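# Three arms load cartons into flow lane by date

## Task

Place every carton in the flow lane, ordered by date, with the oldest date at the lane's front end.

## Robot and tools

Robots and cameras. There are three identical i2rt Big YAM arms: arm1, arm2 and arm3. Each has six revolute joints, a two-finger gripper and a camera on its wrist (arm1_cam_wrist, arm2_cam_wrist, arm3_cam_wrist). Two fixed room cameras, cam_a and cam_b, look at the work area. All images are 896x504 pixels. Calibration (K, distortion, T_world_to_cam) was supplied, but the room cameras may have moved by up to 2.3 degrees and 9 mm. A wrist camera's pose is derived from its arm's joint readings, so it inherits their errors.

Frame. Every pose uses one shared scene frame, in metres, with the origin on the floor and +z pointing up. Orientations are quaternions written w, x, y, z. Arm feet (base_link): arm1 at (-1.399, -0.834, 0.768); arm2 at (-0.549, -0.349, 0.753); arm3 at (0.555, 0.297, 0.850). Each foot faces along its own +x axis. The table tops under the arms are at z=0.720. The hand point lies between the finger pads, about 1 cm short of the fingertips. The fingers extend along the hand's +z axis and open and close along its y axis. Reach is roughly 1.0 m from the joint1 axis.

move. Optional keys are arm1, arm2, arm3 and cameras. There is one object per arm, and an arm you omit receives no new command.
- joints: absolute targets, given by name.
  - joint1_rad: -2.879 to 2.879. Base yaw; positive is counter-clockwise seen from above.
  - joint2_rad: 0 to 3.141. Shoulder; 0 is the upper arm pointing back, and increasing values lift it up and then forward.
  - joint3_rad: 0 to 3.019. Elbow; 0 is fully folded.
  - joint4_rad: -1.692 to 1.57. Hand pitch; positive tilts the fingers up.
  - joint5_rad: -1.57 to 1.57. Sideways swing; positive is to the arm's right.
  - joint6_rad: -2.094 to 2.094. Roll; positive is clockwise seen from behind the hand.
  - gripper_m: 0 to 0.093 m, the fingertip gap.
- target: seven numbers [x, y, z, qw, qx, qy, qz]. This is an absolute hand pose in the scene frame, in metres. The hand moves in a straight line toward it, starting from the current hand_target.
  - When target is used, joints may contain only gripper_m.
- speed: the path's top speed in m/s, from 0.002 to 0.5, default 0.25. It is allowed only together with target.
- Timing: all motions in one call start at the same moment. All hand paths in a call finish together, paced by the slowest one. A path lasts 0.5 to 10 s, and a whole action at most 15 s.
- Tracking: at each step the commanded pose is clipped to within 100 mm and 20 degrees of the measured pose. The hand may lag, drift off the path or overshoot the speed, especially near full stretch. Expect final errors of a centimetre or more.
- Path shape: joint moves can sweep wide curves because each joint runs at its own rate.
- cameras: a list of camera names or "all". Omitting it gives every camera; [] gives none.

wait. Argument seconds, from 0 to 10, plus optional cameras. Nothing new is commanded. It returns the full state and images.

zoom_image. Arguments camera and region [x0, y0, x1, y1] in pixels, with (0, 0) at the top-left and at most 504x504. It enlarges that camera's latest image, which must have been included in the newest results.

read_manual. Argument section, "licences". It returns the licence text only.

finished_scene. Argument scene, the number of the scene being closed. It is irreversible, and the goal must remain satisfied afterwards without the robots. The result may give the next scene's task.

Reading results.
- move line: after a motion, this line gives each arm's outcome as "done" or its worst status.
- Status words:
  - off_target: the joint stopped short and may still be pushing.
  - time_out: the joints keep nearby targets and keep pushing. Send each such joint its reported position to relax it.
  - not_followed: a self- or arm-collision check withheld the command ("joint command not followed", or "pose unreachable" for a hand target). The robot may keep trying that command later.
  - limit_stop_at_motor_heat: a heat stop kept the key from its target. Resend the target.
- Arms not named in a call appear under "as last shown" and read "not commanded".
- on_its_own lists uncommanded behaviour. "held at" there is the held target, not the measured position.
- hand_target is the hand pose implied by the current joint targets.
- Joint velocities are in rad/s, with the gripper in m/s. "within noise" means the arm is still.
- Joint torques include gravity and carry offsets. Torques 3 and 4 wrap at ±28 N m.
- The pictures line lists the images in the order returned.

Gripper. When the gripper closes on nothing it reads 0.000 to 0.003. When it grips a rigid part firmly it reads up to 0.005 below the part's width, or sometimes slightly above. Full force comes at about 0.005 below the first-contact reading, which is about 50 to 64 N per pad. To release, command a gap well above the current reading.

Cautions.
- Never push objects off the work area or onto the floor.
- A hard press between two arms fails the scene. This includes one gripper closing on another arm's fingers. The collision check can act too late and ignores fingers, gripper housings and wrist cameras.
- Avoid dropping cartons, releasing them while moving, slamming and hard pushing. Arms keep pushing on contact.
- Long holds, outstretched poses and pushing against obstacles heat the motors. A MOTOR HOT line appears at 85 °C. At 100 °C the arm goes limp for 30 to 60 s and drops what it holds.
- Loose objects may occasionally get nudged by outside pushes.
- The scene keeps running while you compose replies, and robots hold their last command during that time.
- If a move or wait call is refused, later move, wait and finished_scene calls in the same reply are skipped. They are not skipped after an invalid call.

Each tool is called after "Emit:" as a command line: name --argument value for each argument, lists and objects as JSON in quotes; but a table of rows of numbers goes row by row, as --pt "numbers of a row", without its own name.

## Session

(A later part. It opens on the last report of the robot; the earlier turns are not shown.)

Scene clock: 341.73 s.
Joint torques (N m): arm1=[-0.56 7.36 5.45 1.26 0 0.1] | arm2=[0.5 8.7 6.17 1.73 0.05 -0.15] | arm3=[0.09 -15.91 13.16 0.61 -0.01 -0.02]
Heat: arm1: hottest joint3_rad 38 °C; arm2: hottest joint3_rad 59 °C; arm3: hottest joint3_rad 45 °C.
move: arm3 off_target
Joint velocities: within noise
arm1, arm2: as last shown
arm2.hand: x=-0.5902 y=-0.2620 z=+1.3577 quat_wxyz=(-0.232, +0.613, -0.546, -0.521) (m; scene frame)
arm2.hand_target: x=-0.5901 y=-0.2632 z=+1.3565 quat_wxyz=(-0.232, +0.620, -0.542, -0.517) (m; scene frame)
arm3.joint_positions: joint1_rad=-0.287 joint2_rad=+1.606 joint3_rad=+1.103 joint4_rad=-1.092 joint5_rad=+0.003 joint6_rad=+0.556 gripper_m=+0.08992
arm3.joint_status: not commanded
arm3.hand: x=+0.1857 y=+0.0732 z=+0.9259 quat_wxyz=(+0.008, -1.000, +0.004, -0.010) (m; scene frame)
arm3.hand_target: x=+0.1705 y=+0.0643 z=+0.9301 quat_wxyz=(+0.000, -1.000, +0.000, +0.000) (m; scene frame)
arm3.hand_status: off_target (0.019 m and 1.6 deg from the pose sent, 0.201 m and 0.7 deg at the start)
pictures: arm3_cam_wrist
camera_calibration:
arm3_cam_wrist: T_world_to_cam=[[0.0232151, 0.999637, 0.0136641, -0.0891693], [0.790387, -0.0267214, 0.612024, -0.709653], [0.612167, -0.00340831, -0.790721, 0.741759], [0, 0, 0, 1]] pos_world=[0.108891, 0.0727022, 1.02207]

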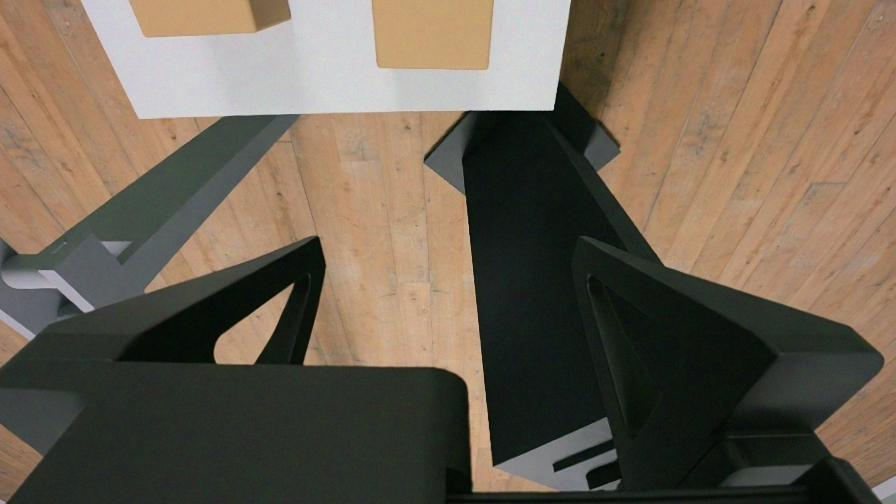

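Emit:
move --arm3 '{"target": [0.025, 0.0645, 0.787, 0, 1, 0, 0], "speed": 0.15}' --cameras '["arm3_cam_wrist"]'

Emit:
move --arm3 '{"joints": {"gripper_m": 0.052}}' --cameras '["arm3_cam_wrist"]'

Scene clock: 348.07 s.
Joint torques (N m): arm1=[-0.5 7.41 5.44 1.26 0 0.11] | arm2=[0.56 8.64 6.19 1.73 0.05 -0.15] | arm3=[-0.67 -23 11.79 0.47 -0.03 -0.02]
Heat: arm1: hottest joint3_rad 37 °C; arm2: hottest joint3_rad 57 °C; arm3: hottest joint3_rad 46 °C.
move: arm3 off_target
Joint velocities: within noise
arm1, arm2: as last shown
arm3.joint_positions: joint1_rad=-0.413 joint2_rad=+2.089 joint3_rad=+1.419 joint4_rad=-0.911 joint5_rad=+0.003 joint6_rad=+0.424 gripper_m=+0.08992
arm3.joint_status: not commanded
arm3.hand: x=+0.0392 y=+0.0660 z=+0.7916 quat_wxyz=(+0.004, -1.000, +0.000, -0.005) (m; scene frame)
arm3.hand_target: x=+0.0255 y=+0.0648 z=+0.7871 quat_wxyz=(+0.000, -1.000, +0.000, +0.000) (m; scene frame)
arm3.hand_status: off_target (0.015 m and 0.7 deg from the pose sent, 0.213 m and 1.5 deg at the start)
pictures: arm3_cam_wrist
camera_calibration:
arm3_cam_wrist: T_world_to_cam=[[0.0161036, 0.999857, 0.00507335, -0.069824], [0.796719, -0.0158973, 0.604141, -0.506591], [0.604135, -0.00568681, -0.796861, 0.730542], [0, 0, 0, 1]] pos_world=[-0.0366111, 0.0659151, 0.888547]

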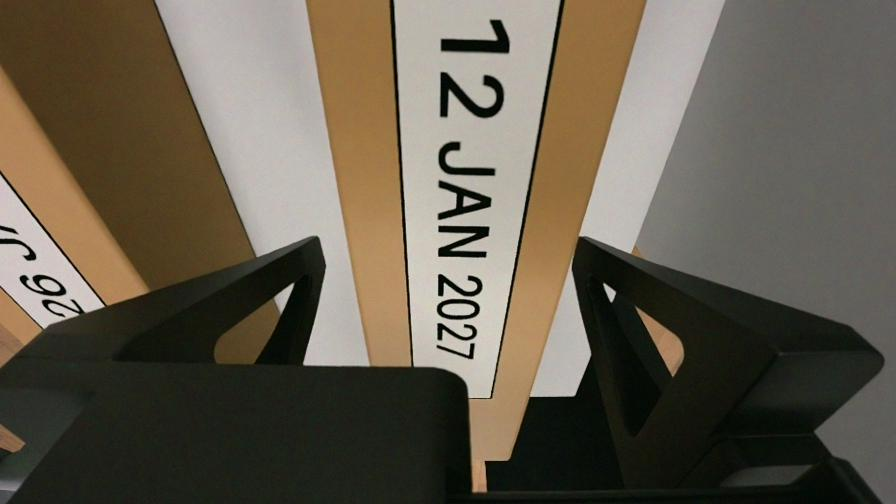

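Scene clock: 348.70 s.
Joint torques (N m): arm1=[-0.56 7.36 5.45 1.26 0 0.11] | arm2=[0.5 8.64 6.2 1.72 0.05 -0.15] | arm3=[-0.56 -22.95 11.81 0.51 -0.05 -0.02]
Heat: arm1: hottest joint3_rad 37 °C; arm2: hottest joint3_rad 57 °C; arm3: hottest joint3_rad 46 °C.
move: arm3 off_target
Joint velocities: within noise
arm1, arm2: as last shown
arm3.joint_positions: joint1_rad=-0.413 joint2_rad=+2.089 joint3_rad=+1.419 joint4_rad=-0.911 joint5_rad=+0.004 joint6_rad=+0.424 gripper_m=+0.05832
arm3.joint_status: gripper_m off_target (ended at +0.05836, target +0.05200)
arm3.hand: x=+0.0391 y=+0.0662 z=+0.7916 quat_wxyz=(+0.004, -1.000, +0.000, -0.005) (m; scene frame)
arm3.hand_target: x=+0.0255 y=+0.0648 z=+0.7871 quat_wxyz=(+0.000, -1.000, +0.000, +0.000) (m; scene frame)
arm3.hand_status: not commanded
pictures: arm3_cam_wrist
camera_calibration:
arm3_cam_wrist: T_world_to_cam=[[0.0157099, 0.99986, 0.00577004, -0.0704581], [0.796943, -0.0160063, 0.603842, -0.50631], [0.60385, -0.00488789, -0.797083, 0.730676], [0, 0, 0, 1]] pos_world=[-0.0366113, 0.0659155, 0.888547]

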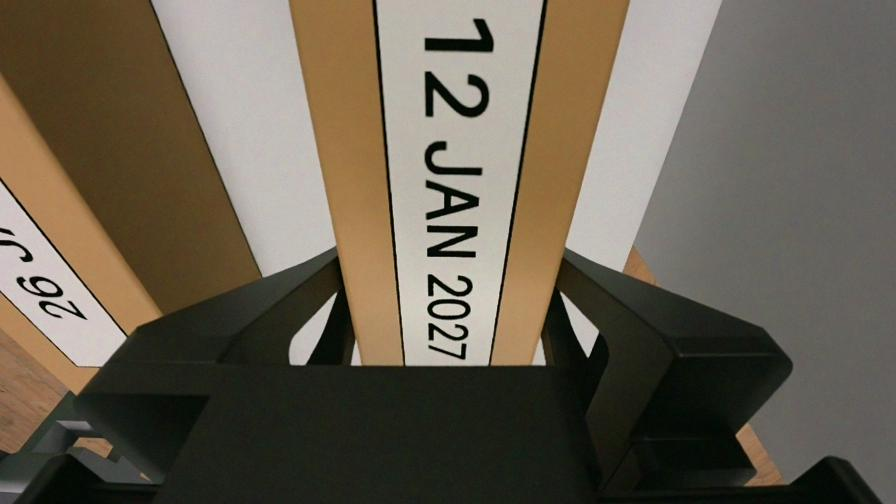

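Emit:
move --arm3 '{"target": [0.027, 0.0645, 0.885, 0, 1, 0, 0], "speed": 0.2}' --cameras '[]'

Emit:
move --arm3 '{"target": [0.33, -0.05, 0.98, 0, 1, 0, 0], "speed": 0.3}' --cameras '[]'

Emit:
move --arm3 '{"target": [0.70, -0.347, 0.90, 0, 0.99863, -0.006, -0.05234], "speed": 0.3}' --cameras '[]'

Emit:
move --arm3 '{"target": [0.70, -0.338, 0.795, 0, 0.99863, -0.006, -0.05234], "speed": 0.1}' --cameras '["arm3_cam_wrist"]'

Scene clock: 360.00 s.
Joint torques (N m): arm1=[-0.56 7.41 5.46 1.26 0 0.11] | arm2=[0.56 8.7 6.17 1.72 0.05 -0.15] | arm3=[-0.56 -26.34 13.74 -0.06 0.02 0]
Heat: arm1: hottest joint3_rad 37 °C; arm2: hottest joint3_rad 54 °C; arm3: hottest joint3_rad 45 °C.
move: arm3 off_target
Joint velocities: within noise
arm1.joint_positions: joint1_rad=+0.617 joint2_rad=+0.393 joint3_rad=+1.545 joint4_rad=-1.576 joint5_rad=+0.002 joint6_rad=-0.007 gripper_m=+0.08797
arm1.joint_status: not commanded
arm1.hand: x=-1.3902 y=-0.9141 z=+1.3533 quat_wxyz=(-0.406, -0.552, -0.635, +0.356) (m; scene frame)
arm1.hand_target: x=-1.3910 y=-0.9162 z=+1.3516 quat_wxyz=(-0.401, -0.561, -0.631, +0.354) (m; scene frame)
arm1.hand_status: not commanded
arm2: as last shown
arm3.joint_positions: joint1_rad=-0.413 joint2_rad=+1.988 joint3_rad=+1.465 joint4_rad=-1.098 joint5_rad=+0.002 joint6_rad=+0.423 gripper_m=+0.05832
arm3.joint_status: not commanded
arm3.hand: x=+0.0475 y=+0.0697 z=+0.8620 quat_wxyz=(+0.011, -1.000, +0.000, -0.023) (m; scene frame)
arm3.hand_target: x=+0.0281 y=+0.0650 z=+0.8854 quat_wxyz=(+0.000, -1.000, +0.000, +0.000) (m; scene frame)
arm3.hand_status: off_target (0.031 m and 3.0 deg from the pose sent, 0.094 m and 0.7 deg at the start)
pictures: none
No camera images: "cameras" was empty.

Scene clock: 362.20 s.
Joint torques (N m): arm1=[-0.62 7.36 5.45 1.26 0 0.11] | arm2=[0.56 8.7 6.17 1.7 0.06 -0.15] | arm3=[0.15 -17.73 11.43 -0.02 0.25 0.14]
Heat: arm1: hottest joint3_rad 37 °C; arm2: hottest joint3_rad 53 °C; arm3: hottest joint3_rad 45 °C.
move: arm3 off_target
Joint velocities: within noise
arm1, arm2: as last shown
arm3.joint_positions: joint1_rad=+0.160 joint2_rad=+1.502 joint3_rad=+1.101 joint4_rad=-1.191 joint5_rad=-0.002 joint6_rad=+0.989 gripper_m=+0.05832
arm3.joint_status: not commanded
arm3.hand: x=+0.3317 y=-0.0466 z=+0.9675 quat_wxyz=(+0.009, -1.000, -0.004, -0.008) (m; scene frame)
arm3.hand_target: x=+0.3301 y=-0.0498 z=+0.9798 quat_wxyz=(+0.000, -1.000, +0.000, +0.000) (m; scene frame)
arm3.hand_status: off_target (0.013 m and 1.4 deg from the pose sent, 0.329 m and 3.0 deg at the start)
pictures: none
No camera images: "cameras" was empty.

Scene clock: 364.90 s.
Joint torques (N m): arm1=[-0.5 7.36 5.45 1.26 -0.01 0.11] | arm2=[0.5 8.7 6.19 1.73 0.05 -0.15] | arm3=[-0.32 -27.99 15.43 -0.24 0.37 0.15]
Heat: arm1: hottest joint3_rad 37 °C; arm2: hottest joint3_rad 53 °C; arm3: hottest joint3_rad 45 °C.
move: arm3 off_target
Joint velocities: within noise
arm1, arm2: as last shown
arm3.joint_positions: joint1_rad=+0.989 joint2_rad=+2.184 joint3_rad=+1.861 joint4_rad=-1.310 joint5_rad=+0.098 joint6_rad=+1.824 gripper_m=+0.05832
arm3.joint_status: not commanded
arm3.hand: x=+0.6995 y=-0.3285 z=+0.8856 quat_wxyz=(+0.018, -0.998, -0.002, +0.054) (m; scene frame)
arm3.hand_target: x=+0.6998 y=-0.3460 z=+0.9003 quat_wxyz=(-0.001, -0.999, +0.006, +0.052) (m; scene frame)
arm3.hand_status: off_target (0.023 m and 2.3 deg from the pose sent, 0.480 m and 7.1 deg at the start)
pictures: none
No camera images: "cameras" was empty.

Scene clock: 366.57 s.
Joint torques (N m): arm1=[-0.5 7.41 5.45 1.26 0 0.11] | arm2=[0.56 8.64 6.19 1.73 0.05 -0.15] | arm3=[0.15 -29.1 10.28 0.44 0.38 0.17]
Heat: arm1: hottest joint3_rad 37 °C; arm2: hottest joint3_rad 52 °C; arm3: hottest joint3_rad 45 °C.
move: arm3 done
Joint velocities: within noise
arm1, arm2: as last shown
arm3.joint_positions: joint1_rad=+0.989 joint2_rad=+2.286 joint3_rad=+1.784 joint4_rad=-1.110 joint5_rad=+0.098 joint6_rad=+1.828 gripper_m=+0.05832
arm3.joint_status: not commanded
arm3.hand: x=+0.7006 y=-0.3321 z=+0.7935 quat_wxyz=(+0.008, -0.999, +0.000, +0.052) (m; scene frame)
arm3.hand_target: x=+0.7001 y=-0.3379 z=+0.7951 quat_wxyz=(+0.000, -0.999, +0.006, +0.052) (m; scene frame)
arm3.hand_status: done (0.006 m and 1.1 deg from the pose sent, 0.091 m and 2.3 deg at the start)
pictures: arm3_cam_wrist
camera_calibration:
arm3_cam_wrist: T_world_to_cam=[[0.0164539, 0.999802, 0.0112207, 0.312569], [0.860235, -0.0198752, 0.50951, -1.01173], [0.509632, 0.00126901, -0.860392, 0.449101], [0, 0, 0, 1]] pos_world=[0.636307, -0.333185, 0.898382]

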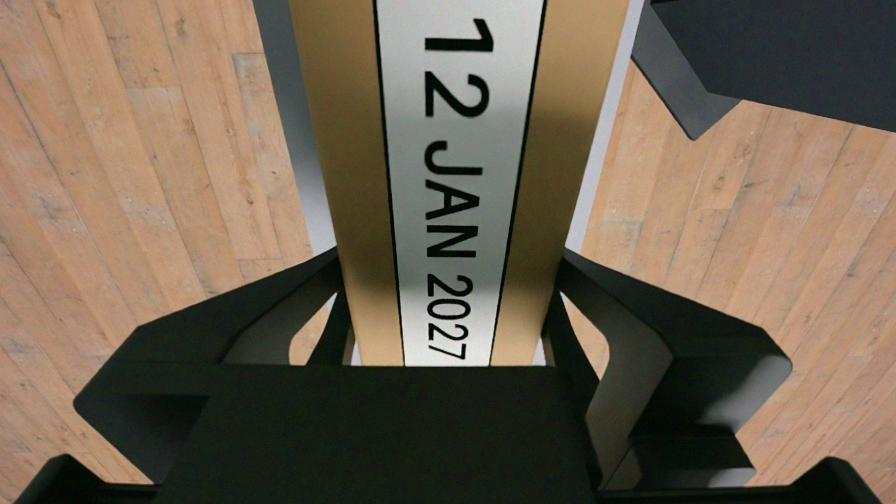

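Emit:
move --arm3 '{"target": [0.70, -0.3385, 0.773, 0, 0.99863, -0.003, -0.05234], "speed": 0.05}' --cameras '["arm3_cam_wrist"]'

Scene clock: 370.57 s.
Joint torques (N m): arm1=[-0.56 7.36 5.46 1.25 0 0.11] | arm2=[0.5 8.76 6.19 1.72 0.05 -0.15] | arm3=[0.26 -28.1 9.68 0.55 0.5 0.09]
Heat: arm1: hottest joint3_rad 37 °C; arm2: hottest joint3_rad 52 °C; arm3: hottest joint3_rad 45 °C.
move: arm3 done
Joint velocities: within noise
arm1: as last shown
arm2.joint_positions: joint1_rad=-0.609 joint2_rad=+0.400 joint3_rad=+1.548 joint4_rad=-1.491 joint5_rad=-0.002 joint6_rad=+0.311 gripper_m=+0.07998
arm2.joint_status: not commanded
arm2.hand: x=-0.5902 y=-0.2620 z=+1.3577 quat_wxyz=(-0.232, +0.613, -0.546, -0.521) (m; scene frame)
arm2.hand_target: x=-0.5901 y=-0.2632 z=+1.3565 quat_wxyz=(-0.232, +0.620, -0.542, -0.517) (m; scene frame)
arm2.hand_status: not commanded
arm3.joint_positions: joint1_rad=+0.989 joint2_rad=+2.303 joint3_rad=+1.784 joint4_rad=-1.074 joint5_rad=+0.095 joint6_rad=+1.828 gripper_m=+0.05832
arm3.joint_status: not commanded
arm3.hand: x=+0.7026 y=-0.3375 z=+0.7826 quat_wxyz=(-0.001, -0.999, +0.001, +0.048) (m; scene frame)
arm3.hand_target: x=+0.7000 y=-0.3383 z=+0.7730 quat_wxyz=(+0.000, -0.999, +0.003, +0.052) (m; scene frame)
arm3.hand_status: done (0.010 m and 0.6 deg from the pose sent, 0.021 m and 0.9 deg at the start)
pictures: arm3_cam_wrist
camera_calibration:
arm3_cam_wrist: T_world_to_cam=[[0.0169216, 0.999834, -0.0067637, 0.331742], [0.856191, -0.0109962, 0.516543, -1.00761], [0.516383, -0.0145317, -0.856235, 0.425428], [0, 0, 0, 1]] pos_world=[0.637407, -0.336585, 0.886982]

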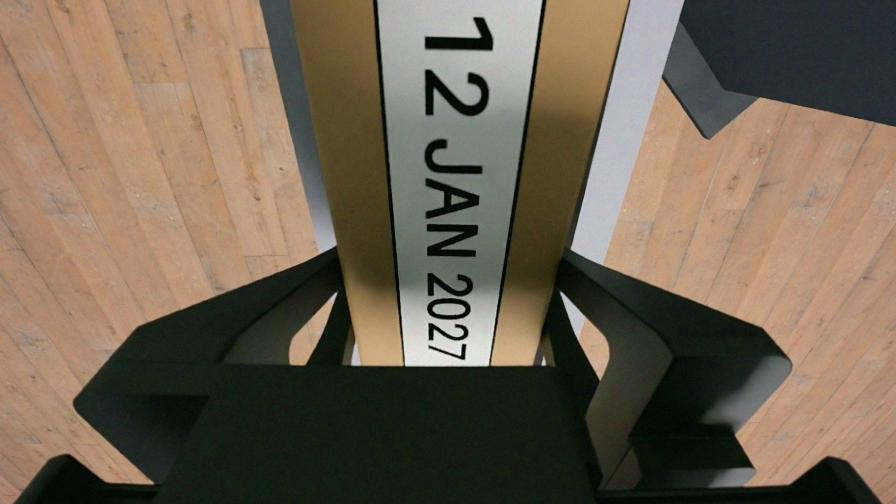

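Emit:
move --arm3 '{"target": [0.70, -0.333, 0.766, 0, 0.99863, -0.003, -0.05234], "speed": 0.05}' --cameras '["arm3_cam_wrist"]'

Scene clock: 376.13 s.
Joint torques (N m): arm1=[-0.62 7.41 5.45 1.26 0 0.11] | arm2=[0.5 8.64 6.17 1.72 0.06 -0.15] | arm3=[0.32 -28.4 8.32 0.65 0.65 0.11]
Heat: arm1: hottest joint3_rad 37 °C; arm2: hottest joint3_rad 51 °C; arm3: hottest joint3_rad 44 °C.
move: arm3 off_target
Joint velocities: within noise
arm1, arm2: as last shown
arm3.joint_positions: joint1_rad=+0.989 joint2_rad=+2.303 joint3_rad=+1.771 joint4_rad=-1.054 joint5_rad=+0.090 joint6_rad=+1.828 gripper_m=+0.05832
arm3.joint_status: not commanded
arm3.hand: x=+0.7031 y=-0.3364 z=+0.7782 quat_wxyz=(-0.004, -0.999, +0.001, +0.045) (m; scene frame)
arm3.hand_target: x=+0.7000 y=-0.3328 z=+0.7661 quat_wxyz=(+0.000, -0.999, +0.003, +0.052) (m; scene frame)
arm3.hand_status: off_target (0.013 m and 1.0 deg from the pose sent, 0.017 m and 0.6 deg at the start)
pictures: arm3_cam_wrist
camera_calibration:
arm3_cam_wrist: T_world_to_cam=[[0.016707, 0.999792, -0.0117018, 0.33459], [0.85306, -0.00814838, 0.521749, -1.00667], [0.521545, -0.0186992, -0.853019, 0.413875], [0, 0, 0, 1]] pos_world=[0.637306, -0.334984, 0.882188]

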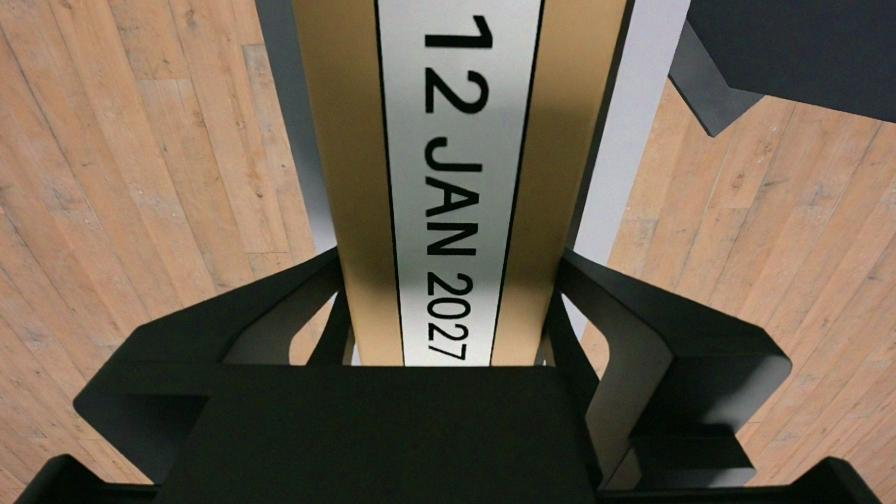

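Emit:
move --arm3 '{"target": [0.70, -0.331, 0.775, 0, 0.99863, -0.003, -0.05234], "joints": {"gripper_m": 0.08}, "speed": 0.1}' --cameras '["arm3_cam_wrist"]'

Emit:
move --arm3 '{"target": [0.70, -0.325, 0.93, 0, 1, 0, 0], "joints": {"gripper_m": 0.09}, "speed": 0.3}' --cameras '["arm3_cam_wrist"]'

Emit:
move --arm3 '{"joints": {"joint1_rad": 0.159, "joint2_rad": 1.519, "joint3_rad": 1.09, "joint4_rad": -1.13, "joint5_rad": 0, "joint6_rad": 0.995, "gripper_m": 0.09}}' --cameras '[]'

Emit:
move --arm3 '{"target": [0.17, -0.055, 0.93, 0, 1, 0, 0], "speed": 0.25}' --cameras '["arm3_cam_wrist", "cam_b"]'

Scene clock: 382.13 s.
Joint torques (N m): arm1=[-0.62 7.41 5.46 1.26 0 0.11] | arm2=[0.5 8.64 6.2 1.73 0.05 -0.15] | arm3=[0.21 -29.63 8.8 0.23 0.25 0.11]
Heat: arm1: hottest joint3_rad 37 °C; arm2: hottest joint3_rad 50 °C; arm3: hottest joint3_rad 44 °C.
move: arm3 done
Joint velocities: within noise
arm1, arm2: as last shown
arm3.joint_positions: joint1_rad=+0.989 joint2_rad=+2.302 joint3_rad=+1.759 joint4_rad=-1.052 joint5_rad=+0.101 joint6_rad=+1.828 gripper_m=+0.07994
arm3.joint_status: all done
arm3.hand: x=+0.7002 y=-0.3325 z=+0.7749 quat_wxyz=(-0.001, -0.999, +0.000, +0.051) (m; scene frame)
arm3.hand_target: x=+0.7000 y=-0.3310 z=+0.7750 quat_wxyz=(+0.000, -0.999, +0.003, +0.052) (m; scene frame)
arm3.hand_status: done (0.002 m and 0.3 deg from the pose sent, 0.007 m and 1.0 deg at the start)
pictures: arm3_cam_wrist
camera_calibration:
arm3_cam_wrist: T_world_to_cam=[[0.016362, 0.999849, -0.00578664, 0.326422], [0.85958, -0.0111099, 0.510881, -0.999672], [0.510739, -0.0133331, -0.859632, 0.427126], [0, 0, 0, 1]] pos_world=[0.635807, -0.331784, 0.879773]

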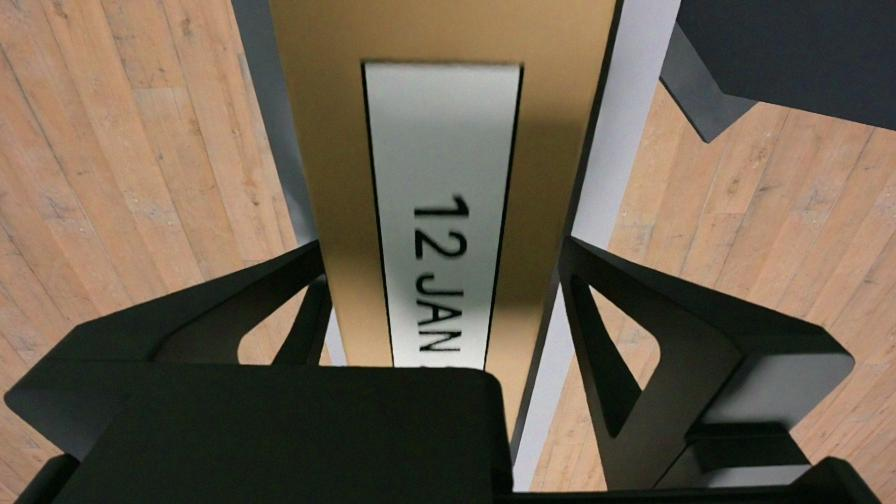

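Scene clock: 383.50 s.
Joint torques (N m): arm1=[-0.56 7.36 5.45 1.26 0 0.11] | arm2=[0.56 8.64 6.19 1.72 0.06 -0.15] | arm3=[-0.38 -25.41 13.24 -0.06 0.02 -0.03]
Heat: arm1: hottest joint3_rad 37 °C; arm2: hottest joint3_rad 50 °C; arm3: hottest joint3_rad 44 °C.
move: arm3 done
Joint velocities: within noise
arm1, arm2: as last shown
arm3.joint_positions: joint1_rad=+0.975 joint2_rad=+2.069 joint3_rad=+1.802 joint4_rad=-1.299 joint5_rad=+0.005 joint6_rad=+1.811 gripper_m=+0.08991
arm3.joint_status: all done
arm3.hand: x=+0.7036 y=-0.3167 z=+0.9343 quat_wxyz=(-0.003, -1.000, +0.000, +0.001) (m; scene frame)
arm3.hand_target: x=+0.6999 y=-0.3248 z=+0.9300 quat_wxyz=(+0.000, -1.000, +0.000, +0.000) (m; scene frame)
arm3.hand_status: done (0.010 m and 0.3 deg from the pose sent, 0.155 m and 5.8 deg at the start)
pictures: arm3_cam_wrist
camera_calibration:
arm3_cam_wrist: T_world_to_cam=[[0.015345, 0.999849, -0.00817056, 0.314314], [0.804103, -0.00748313, 0.594443, -1.12167], [0.594292, -0.0156917, -0.804096, 0.451168], [0, 0, 0, 1]] pos_world=[0.628991, -0.315581, 1.03212]

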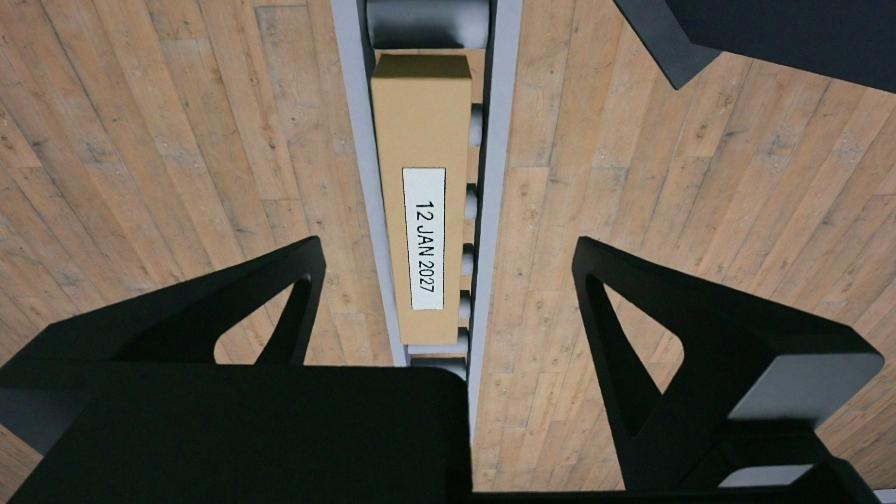

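Scene clock: 385.07 s.
Joint torques (N m): arm1=[-0.56 7.36 5.45 1.26 0 0.11] | arm2=[0.5 8.7 6.19 1.72 0.05 -0.15] | arm3=[-0.56 -15.44 10.29 0.54 0.01 -0.03]
Heat: arm1: hottest joint3_rad 37 °C; arm2: hottest joint3_rad 50 °C; arm3: hottest joint3_rad 44 °C.
move: arm3 done
Joint velocities: within noise
arm1.joint_positions: joint1_rad=+0.617 joint2_rad=+0.393 joint3_rad=+1.545 joint4_rad=-1.576 joint5_rad=+0.002 joint6_rad=-0.007 gripper_m=+0.08797
arm1.joint_status: not commanded
arm1.hand: x=-1.3902 y=-0.9141 z=+1.3533 quat_wxyz=(-0.406, -0.552, -0.635, +0.356) (m; scene frame)
arm1.hand_target: x=-1.3910 y=-0.9162 z=+1.3516 quat_wxyz=(-0.401, -0.561, -0.631, +0.354) (m; scene frame)
arm1.hand_status: not commanded
arm2: as last shown
arm3.joint_positions: joint1_rad=+0.169 joint2_rad=+1.509 joint3_rad=+1.086 joint4_rad=-1.135 joint5_rad=+0.003 joint6_rad=+1.004 gripper_m=+0.08992
arm3.joint_status: all done
arm3.hand: x=+0.3298 y=-0.0547 z=+0.9596 quat_wxyz=(-0.004, -1.000, -0.001, +0.003) (m; scene frame)
arm3.hand_target: x=+0.3252 y=-0.0549 z=+0.9570 quat_wxyz=(-0.005, -1.000, +0.000, +0.002) (m; scene frame)
arm3.hand_status: not commanded
pictures: none
No camera images: "cameras" was empty.

Scene clock: 386.60 s.
Joint torques (N m): arm1=[-0.56 7.41 5.45 1.29 0 0.11] | arm2=[0.5 8.64 6.19 1.73 0.06 -0.15] | arm3=[0.09 -19.08 13.72 -0.01 0.02 -0.01]
Heat: arm1: hottest joint3_rad 37 °C; arm2: hottest joint3_rad 49 °C; arm3: hottest joint3_rad 44 °C.
move: arm3 off_target
Joint velocities: within noise
arm1, arm2: as last shown
arm3.joint_positions: joint1_rad=-0.090 joint2_rad=+1.769 joint3_rad=+1.329 joint4_rad=-1.133 joint5_rad=+0.003 joint6_rad=+0.753 gripper_m=+0.08992
arm3.joint_status: not commanded
arm3.hand: x=+0.1806 y=-0.0467 z=+0.9293 quat_wxyz=(+0.002, -1.000, +0.003, +0.000) (m; scene frame)
arm3.hand_target: x=+0.1703 y=-0.0548 z=+0.9301 quat_wxyz=(+0.000, -1.000, +0.000, +0.000) (m; scene frame)
arm3.hand_status: off_target (0.013 m and 0.4 deg from the pose sent, 0.163 m and 0.6 deg at the start)
pictures: arm3_cam_wrist, cam_b
camera_calibration:
arm3_cam_wrist: T_world_to_cam=[[0.0222348, 0.999752, 0.00129864, 0.042298], [0.802499, -0.0186225, 0.596363, -0.6981], [0.596239, -0.0122179, -0.802714, 0.76075], [0, 0, 0, 1]] pos_world=[0.105695, -0.0459932, 1.02693]

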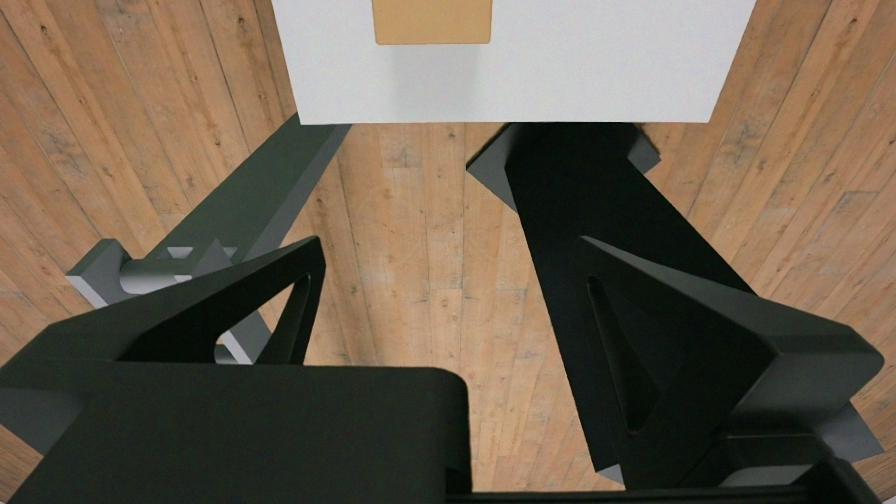

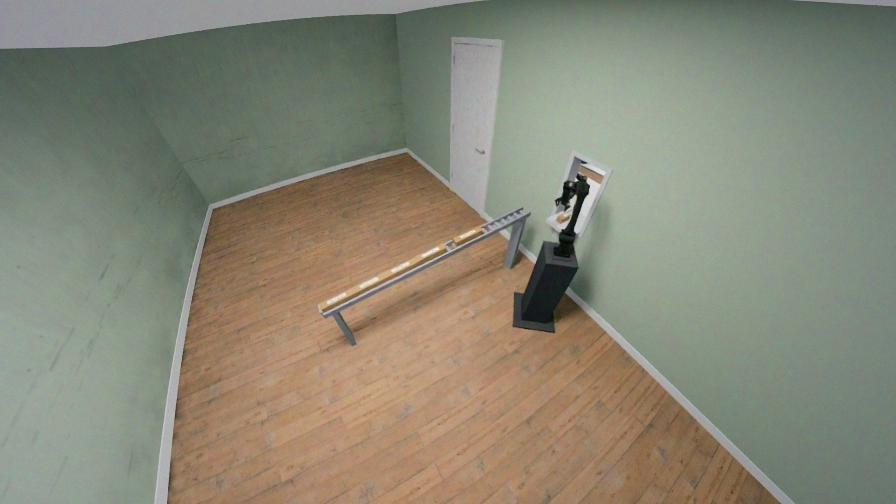

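Emit:
move --arm3 '{"target": [0.005, -0.0545, 0.786, 0, 1, 0, 0], "speed": 0.15}' --cameras '["arm3_cam_wrist", "cam_b"]'

Scene clock: 396.20 s.
Joint torques (N m): arm1=[-0.62 7.41 5.44 1.26 0 0.11] | arm2=[0.5 8.64 6.19 1.73 0.05 -0.15] | arm3=[-0.32 -26.46 12.94 0.21 0 -0.03]
Heat: arm1: hottest joint3_rad 37 °C; arm2: hottest joint3_rad 48 °C; arm3: hottest joint3_rad 44 °C.
move: arm3 off_target
Joint velocities: within noise
arm1, arm2: as last shown
arm3.joint_positions: joint1_rad=-0.260 joint2_rad=+2.250 joint3_rad=+1.722 joint4_rad=-1.043 joint5_rad=+0.003 joint6_rad=+0.579 gripper_m=+0.08992
arm3.joint_status: not commanded
arm3.hand: x=+0.0155 y=-0.0517 z=+0.7928 quat_wxyz=(+0.002, -1.000, +0.002, +0.000) (m; scene frame)
arm3.hand_target: x=+0.0053 y=-0.0541 z=+0.7861 quat_wxyz=(+0.000, -1.000, +0.000, +0.000) (m; scene frame)
arm3.hand_status: off_target (0.013 m and 0.3 deg from the pose sent, 0.227 m and 0.4 deg at the start)
pictures: arm3_cam_wrist, cam_b
camera_calibration:
arm3_cam_wrist: T_world_to_cam=[[0.0187868, 0.999823, 0.000768102, 0.0517091], [0.802727, -0.0155413, 0.596145, -0.484015], [0.596051, -0.0105831, -0.802877, 0.749713], [0, 0, 0, 1]] pos_world=[-0.0593071, -0.0512879, 0.89043]

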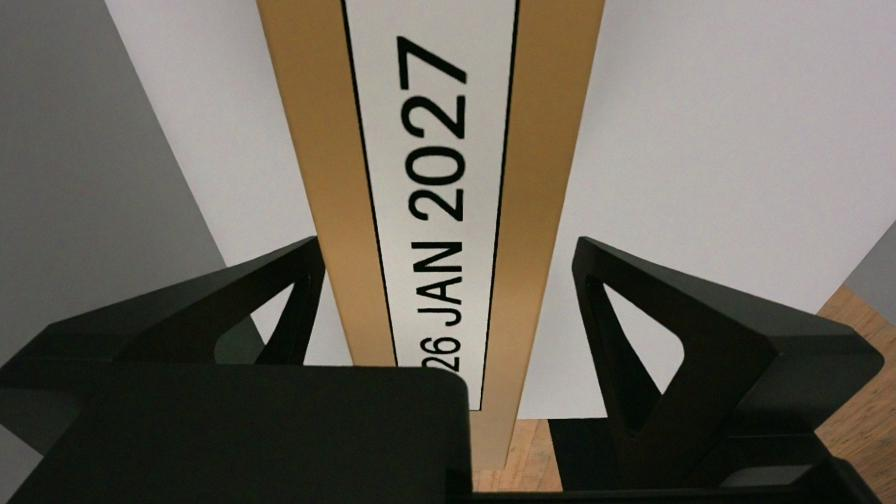

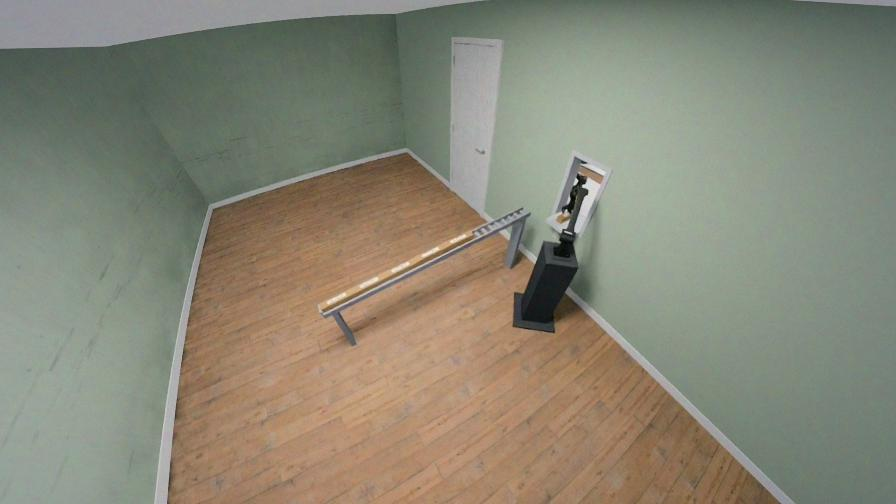

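Emit:
move --arm3 '{"joints": {"gripper_m": 0.052}}' --cameras '["arm3_cam_wrist"]'

Emit:
zoom_image --camera "cam_b" --region '[300, 190, 560, 340]'

Scene clock: 399.87 s.
Joint torques (N m): arm1=[-0.56 7.41 5.44 1.25 0.01 0.11] | arm2=[0.56 8.64 6.2 1.72 0.06 -0.15] | arm3=[-0.26 -26.4 12.92 0.23 0.1 -0.03]
Heat: arm1: hottest joint3_rad 37 °C; arm2: hottest joint3_rad 48 °C; arm3: hottest joint3_rad 44 °C.
move: arm3 off_target
Joint velocities: within noise
arm1, arm2: as last shown
arm3.joint_positions: joint1_rad=-0.260 joint2_rad=+2.250 joint3_rad=+1.723 joint4_rad=-1.043 joint5_rad=+0.001 joint6_rad=+0.579 gripper_m=+0.05836
arm3.joint_status: gripper_m off_target (ended at +0.05839, target +0.05200)
arm3.hand: x=+0.0155 y=-0.0523 z=+0.7931 quat_wxyz=(+0.000, -1.000, +0.001, -0.001) (m; scene frame)
arm3.hand_target: x=+0.0053 y=-0.0542 z=+0.7862 quat_wxyz=(+0.000, -1.000, +0.000, +0.000) (m; scene frame)
arm3.hand_status: not commanded
pictures: arm3_cam_wrist
camera_calibration:
arm3_cam_wrist: T_world_to_cam=[[0.0180054, 0.999836, -0.00188366, 0.0544249], [0.802226, -0.0133223, 0.596871, -0.484621], [0.596748, -0.012258, -0.802335, 0.749401], [0, 0, 0, 1]] pos_world=[-0.0594077, -0.0516861, 0.89063]

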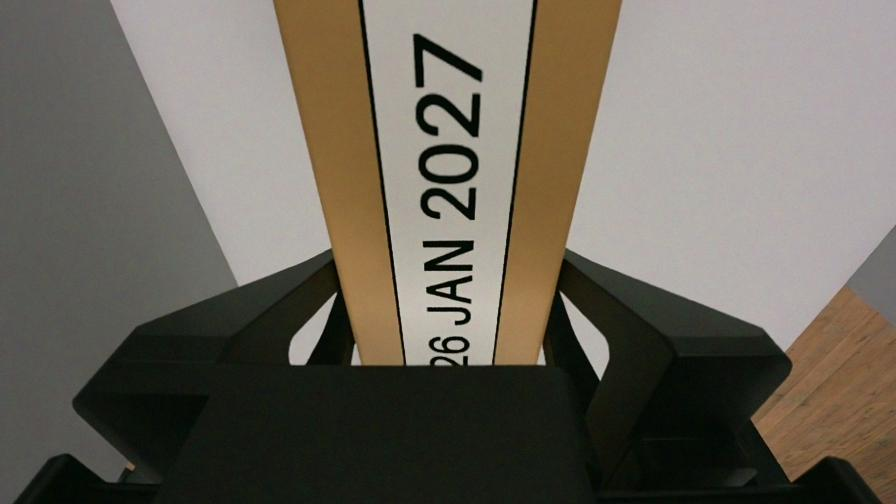

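This scene's latest camera images include none from cam_b. They are from: arm3_cam_wrist. cam_b's image comes with the result of a call that names it in "cameras".

Gripped. Lift and retract.

Emit:
move --arm3 '{"target": [0.006, -0.052, 0.885, 0, 1, 0, 0], "speed": 0.2}' --cameras '["arm3_cam_wrist"]'

Emit:
move --arm3 '{"target": [0.33, -0.05, 0.98, 0, 1, 0, 0], "speed": 0.3}' --cameras '["arm3_cam_wrist", "cam_b"]'

Emit:
zoom_image --camera "cam_b" --region '[300, 190, 560, 340]'

Scene clock: 405.47 s.
Joint torques (N m): arm1=[-0.5 7.36 5.45 1.25 0 0.11] | arm2=[0.56 8.64 6.19 1.72 0.06 -0.15] | arm3=[-0.56 -30.74 14.94 -0.14 0.09 -0.01]
Heat: arm1: hottest joint3_rad 37 °C; arm2: hottest joint3_rad 48 °C; arm3: hottest joint3_rad 44 °C.
move: arm3 off_target
Joint velocities: within noise
arm1: as last shown
arm2.joint_positions: joint1_rad=-0.609 joint2_rad=+0.400 joint3_rad=+1.548 joint4_rad=-1.491 joint5_rad=-0.002 joint6_rad=+0.311 gripper_m=+0.07998
arm2.joint_status: not commanded
arm2.hand: x=-0.5902 y=-0.2620 z=+1.3577 quat_wxyz=(-0.232, +0.613, -0.546, -0.521) (m; scene frame)
arm2.hand_target: x=-0.5901 y=-0.2632 z=+1.3565 quat_wxyz=(-0.232, +0.620, -0.542, -0.517) (m; scene frame)
arm2.hand_status: not commanded
arm3.joint_positions: joint1_rad=-0.260 joint2_rad=+2.180 joint3_rad=+1.762 joint4_rad=-1.221 joint5_rad=+0.001 joint6_rad=+0.576 gripper_m=+0.05836
arm3.joint_status: not commanded
arm3.hand: x=+0.0288 y=-0.0435 z=+0.8508 quat_wxyz=(+0.019, -0.999, +0.000, -0.029) (m; scene frame)
arm3.hand_target: x=+0.0075 y=-0.0509 z=+0.8854 quat_wxyz=(+0.000, -1.000, +0.000, +0.000) (m; scene frame)
arm3.hand_status: off_target (0.042 m and 4.0 deg from the pose sent, 0.093 m and 0.2 deg at the start)
pictures: arm3_cam_wrist
camera_calibration:
arm3_cam_wrist: T_world_to_cam=[[0.01388, 0.999237, 0.0365197, 0.0128994], [0.766972, -0.0340725, 0.640775, -0.566924], [0.641531, 0.0191156, -0.766859, 0.757815], [0, 0, 0, 1]] pos_world=[-0.0515258, -0.0466921, 0.943937]

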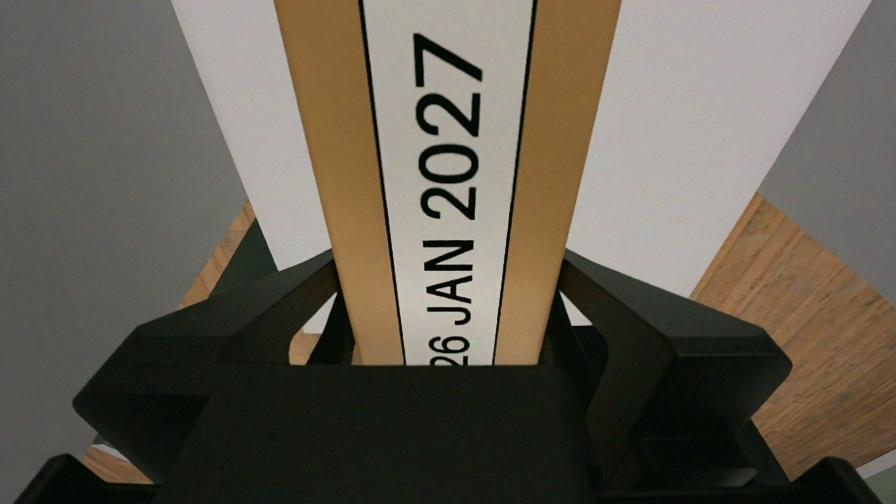

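Scene clock: 407.63 s.
Joint torques (N m): arm1=[-0.62 7.41 5.45 1.28 0 0.11] | arm2=[0.56 8.64 6.19 1.72 0.05 -0.15] | arm3=[0.56 -18.02 11.15 -0.08 0.24 0.16]
Heat: arm1: hottest joint3_rad 37 °C; arm2: hottest joint3_rad 48 °C; arm3: hottest joint3_rad 44 °C.
move: arm3 off_target
Joint velocities: within noise
arm1, arm2: as last shown
arm3.joint_positions: joint1_rad=+0.159 joint2_rad=+1.504 joint3_rad=+1.104 joint4_rad=-1.191 joint5_rad=-0.002 joint6_rad=+0.990 gripper_m=+0.05836
arm3.joint_status: not commanded
arm3.hand: x=+0.3304 y=-0.0473 z=+0.9680 quat_wxyz=(+0.008, -1.000, -0.002, -0.008) (m; scene frame)
arm3.hand_target: x=+0.3301 y=-0.0499 z=+0.9799 quat_wxyz=(+0.000, -1.000, +0.000, +0.000) (m; scene frame)
arm3.hand_status: off_target (0.012 m and 1.3 deg from the pose sent, 0.328 m and 4.0 deg at the start)
pictures: arm3_cam_wrist, cam_b
camera_calibration:
arm3_cam_wrist: T_world_to_cam=[[0.0107349, 0.999849, 0.013632, 0.0314321], [0.794133, -0.0168091, 0.607512, -0.849327], [0.607649, 0.00430407, -0.794194, 0.691282], [0, 0, 0, 1]] pos_world=[0.254084, -0.0486792, 1.06456]

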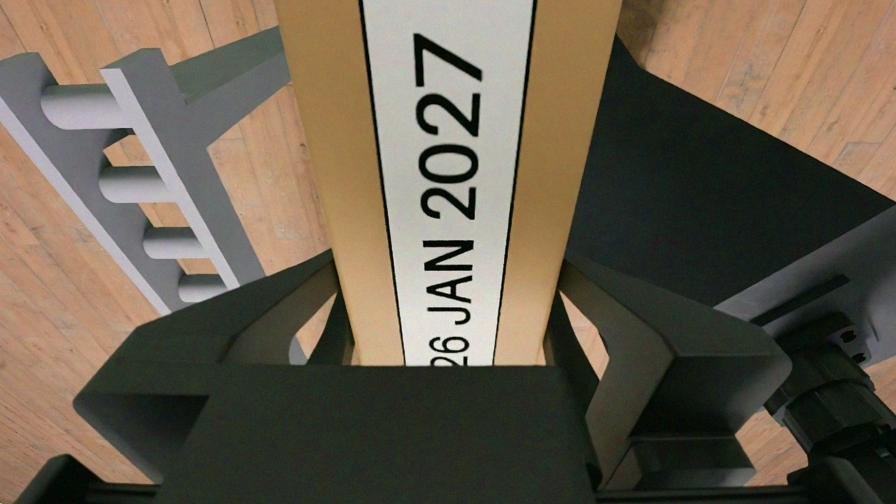

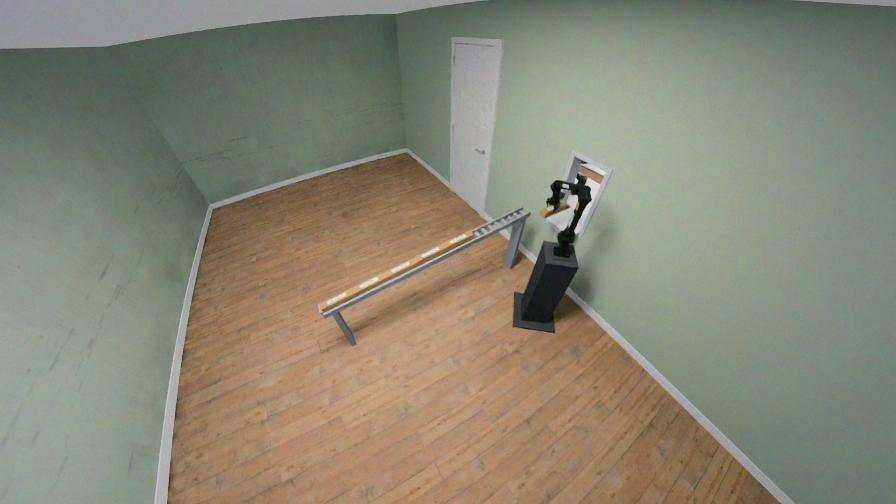

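Scaled by 1.938 from the camera's 896x504 image, which has a finer 1280x720 frame.

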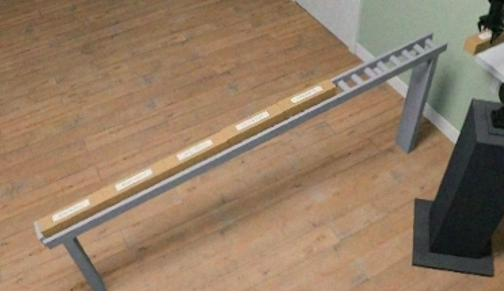

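Emit:
move --arm3 '{"target": [0.58, -0.347, 0.91, 0, 0.99863, -0.003, -0.05234], "speed": 0.3}' --cameras '["arm3_cam_wrist"]'

Emit:
move --arm3 '{"target": [0.58, -0.338, 0.82, 0, 0.99863, -0.003, -0.05234], "speed": 0.12}' --cameras '["arm3_cam_wrist", "cam_b"]'

Emit:
zoom_image --camera "cam_b" --region '[440, 170, 620, 290]'

Scene clock: 412.73 s.
Joint torques (N m): arm1=[-0.56 7.36 5.46 1.26 0 0.11] | arm2=[0.5 8.7 6.2 1.73 0.05 -0.15] | arm3=[-0.32 -27.63 15.61 -0.21 0.39 0.17]
Heat: arm1: hottest joint3_rad 37 °C; arm2: hottest joint3_rad 47 °C; arm3: hottest joint3_rad 45 °C.
move: arm3 off_target
Joint velocities: within noise
arm1, arm2: as last shown
arm3.joint_positions: joint1_rad=+0.809 joint2_rad=+2.123 joint3_rad=+1.772 joint4_rad=-1.270 joint5_rad=+0.101 joint6_rad=+1.636 gripper_m=+0.05836
arm3.joint_status: not commanded
arm3.hand: x=+0.5829 y=-0.3267 z=+0.8911 quat_wxyz=(+0.022, -0.998, -0.006, +0.051) (m; scene frame)
arm3.hand_target: x=+0.5800 y=-0.3457 z=+0.9104 quat_wxyz=(-0.001, -0.999, +0.003, +0.052) (m; scene frame)
arm3.hand_status: off_target (0.028 m and 2.7 deg from the pose sent, 0.394 m and 7.0 deg at the start)
pictures: arm3_cam_wrist
camera_calibration:
arm3_cam_wrist: T_world_to_cam=[[0.00664058, 0.999187, 0.039765, 0.287958], [0.859941, -0.0260011, 0.509731, -0.962221], [0.51035, 0.0308107, -0.859415, 0.60143], [0, 0, 0, 1]] pos_world=[0.518601, -0.331273, 0.995901]

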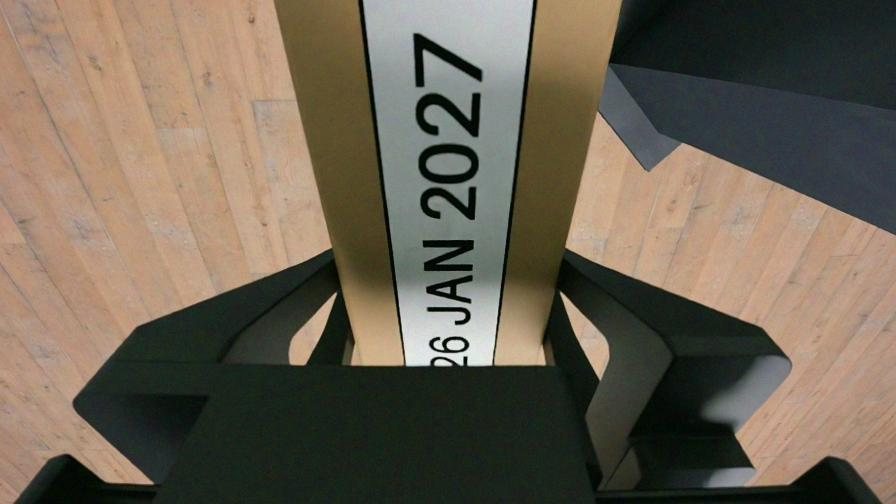

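Scene clock: 414.30 s.
Joint torques (N m): arm1=[-0.56 7.47 5.45 1.26 0 0.11] | arm2=[0.5 8.7 6.19 1.74 0.05 -0.15] | arm3=[-0.26 -29.16 10.5 0.44 0.37 0.16]
Heat: arm1: hottest joint3_rad 37 °C; arm2: hottest joint3_rad 47 °C; arm3: hottest joint3_rad 45 °C.
move: arm3 off_target
Joint velocities: within noise
arm1, arm2: as last shown
arm3.joint_positions: joint1_rad=+0.809 joint2_rad=+2.212 joint3_rad=+1.698 joint4_rad=-1.093 joint5_rad=+0.101 joint6_rad=+1.638 gripper_m=+0.05836
arm3.joint_status: not commanded
arm3.hand: x=+0.5832 y=-0.3286 z=+0.8108 quat_wxyz=(+0.015, -0.999, -0.005, +0.051) (m; scene frame)
arm3.hand_target: x=+0.5800 y=-0.3378 z=+0.8201 quat_wxyz=(+0.000, -0.999, +0.003, +0.052) (m; scene frame)
arm3.hand_status: off_target (0.014 m and 1.9 deg from the pose sent, 0.072 m and 2.7 deg at the start)
pictures: arm3_cam_wrist, cam_b
camera_calibration:
arm3_cam_wrist: T_world_to_cam=[[0.00774601, 0.999641, 0.0256369, 0.304066], [0.859409, -0.0197621, 0.510906, -0.920149], [0.511229, 0.0180751, -0.859254, 0.52741], [0, 0, 0, 1]] pos_world=[0.518802, -0.331674, 0.915493]

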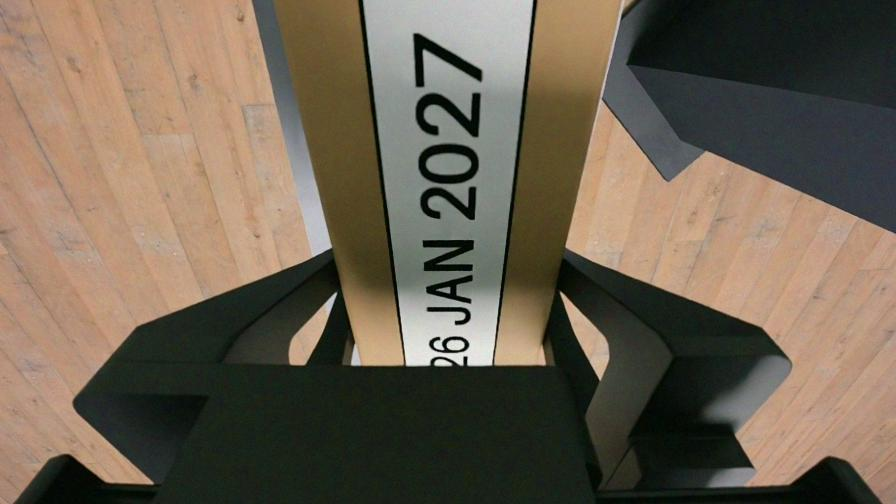

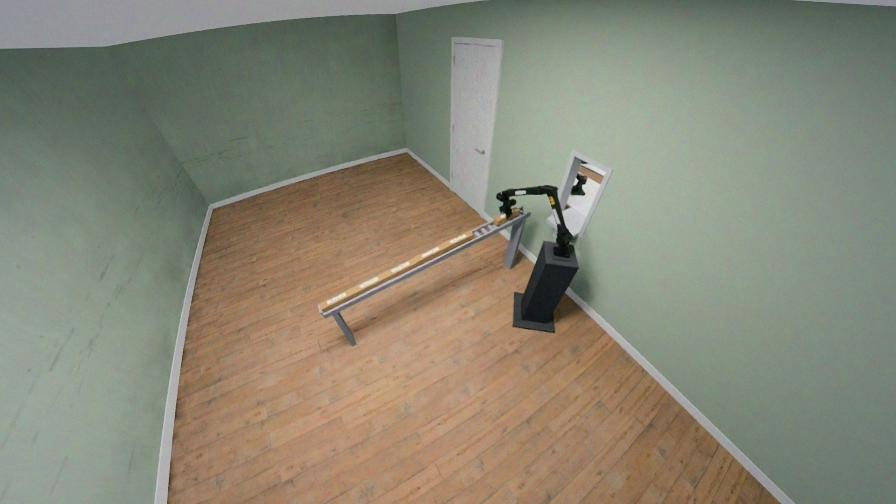

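Scaled by 2.800 from the camera's 896x504 image, which has a finer 1280x720 frame.

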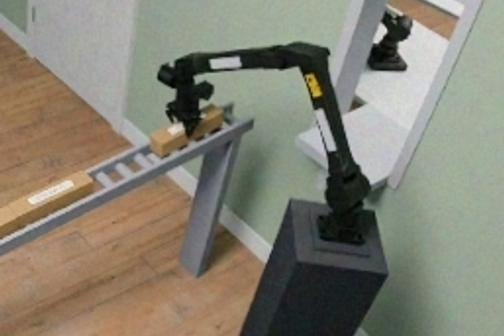

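Emit:
move --arm3 '{"target": [0.58, -0.344, 0.807, 0, 0.99863, -0.003, -0.05234], "speed": 0.1}' --cameras '["arm3_cam_wrist"]'

Emit:
zoom_image --camera "arm3_cam_wrist" --region '[220, 0, 680, 270]'

Scene clock: 419.47 s.
Joint torques (N m): arm1=[-0.5 7.41 5.46 1.25 0 0.1] | arm2=[0.56 8.59 6.19 1.73 0.05 -0.15] | arm3=[-0.32 -28.28 12.03 0.49 0.38 0.14]
Heat: arm1: hottest joint3_rad 37 °C; arm2: hottest joint3_rad 47 °C; arm3: hottest joint3_rad 45 °C.
move: arm3 off_target
Joint velocities: within noise
arm1.joint_positions: joint1_rad=+0.617 joint2_rad=+0.393 joint3_rad=+1.545 joint4_rad=-1.576 joint5_rad=+0.002 joint6_rad=-0.007 gripper_m=+0.08797
arm1.joint_status: not commanded
arm1.hand: x=-1.3902 y=-0.9141 z=+1.3533 quat_wxyz=(-0.406, -0.552, -0.635, +0.356) (m; scene frame)
arm1.hand_target: x=-1.3910 y=-0.9162 z=+1.3516 quat_wxyz=(-0.401, -0.561, -0.631, +0.354) (m; scene frame)
arm1.hand_status: not commanded
arm2: as last shown
arm2.hand: x=-0.5902 y=-0.2620 z=+1.3577 quat_wxyz=(-0.233, +0.614, -0.546, -0.521) (m; scene frame)
arm3.joint_positions: joint1_rad=+0.809 joint2_rad=+2.233 joint3_rad=+1.698 joint4_rad=-1.081 joint5_rad=+0.101 joint6_rad=+1.638 gripper_m=+0.05836
arm3.joint_status: not commanded
arm3.hand: x=+0.5832 y=-0.3278 z=+0.7978 quat_wxyz=(+0.019, -0.999, -0.005, +0.051) (m; scene frame)
arm3.hand_target: x=+0.5800 y=-0.3435 z=+0.8073 quat_wxyz=(+0.000, -0.999, +0.003, +0.052) (m; scene frame)
arm3.hand_status: off_target (0.019 m and 2.4 deg from the pose sent, 0.016 m and 1.9 deg at the start)
pictures: arm3_cam_wrist
camera_calibration:
arm3_cam_wrist: T_world_to_cam=[[0.00778512, 0.999365, 0.0347713, 0.296144], [0.859731, -0.0244476, 0.510161, -0.914561], [0.510688, 0.0259223, -0.859375, 0.51924], [0, 0, 0, 1]] pos_world=[0.518802, -0.331774, 0.902498]

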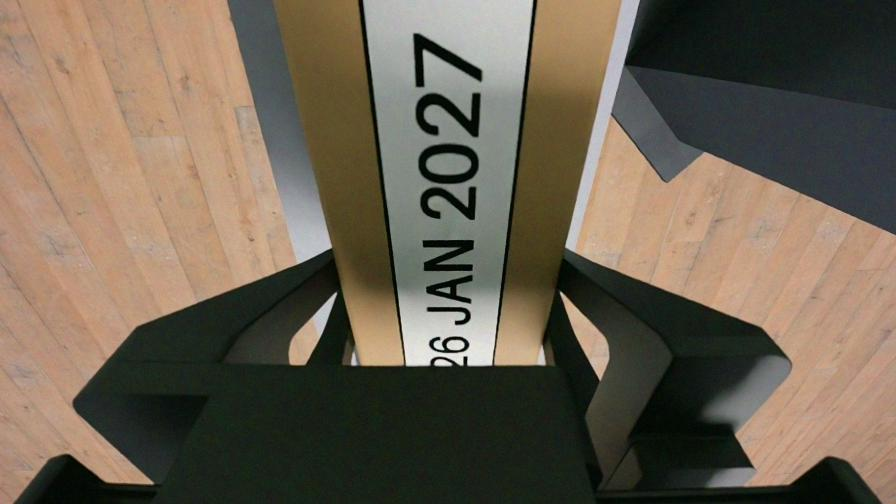

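Scaled by 1.096 from the camera's 896x504 image, which has a finer 1280x720 frame.

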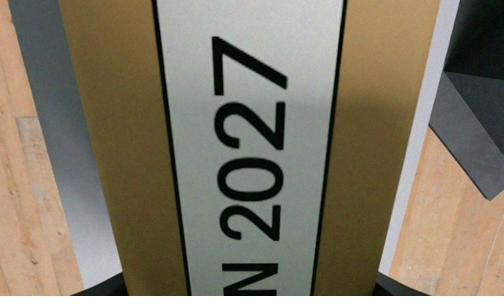

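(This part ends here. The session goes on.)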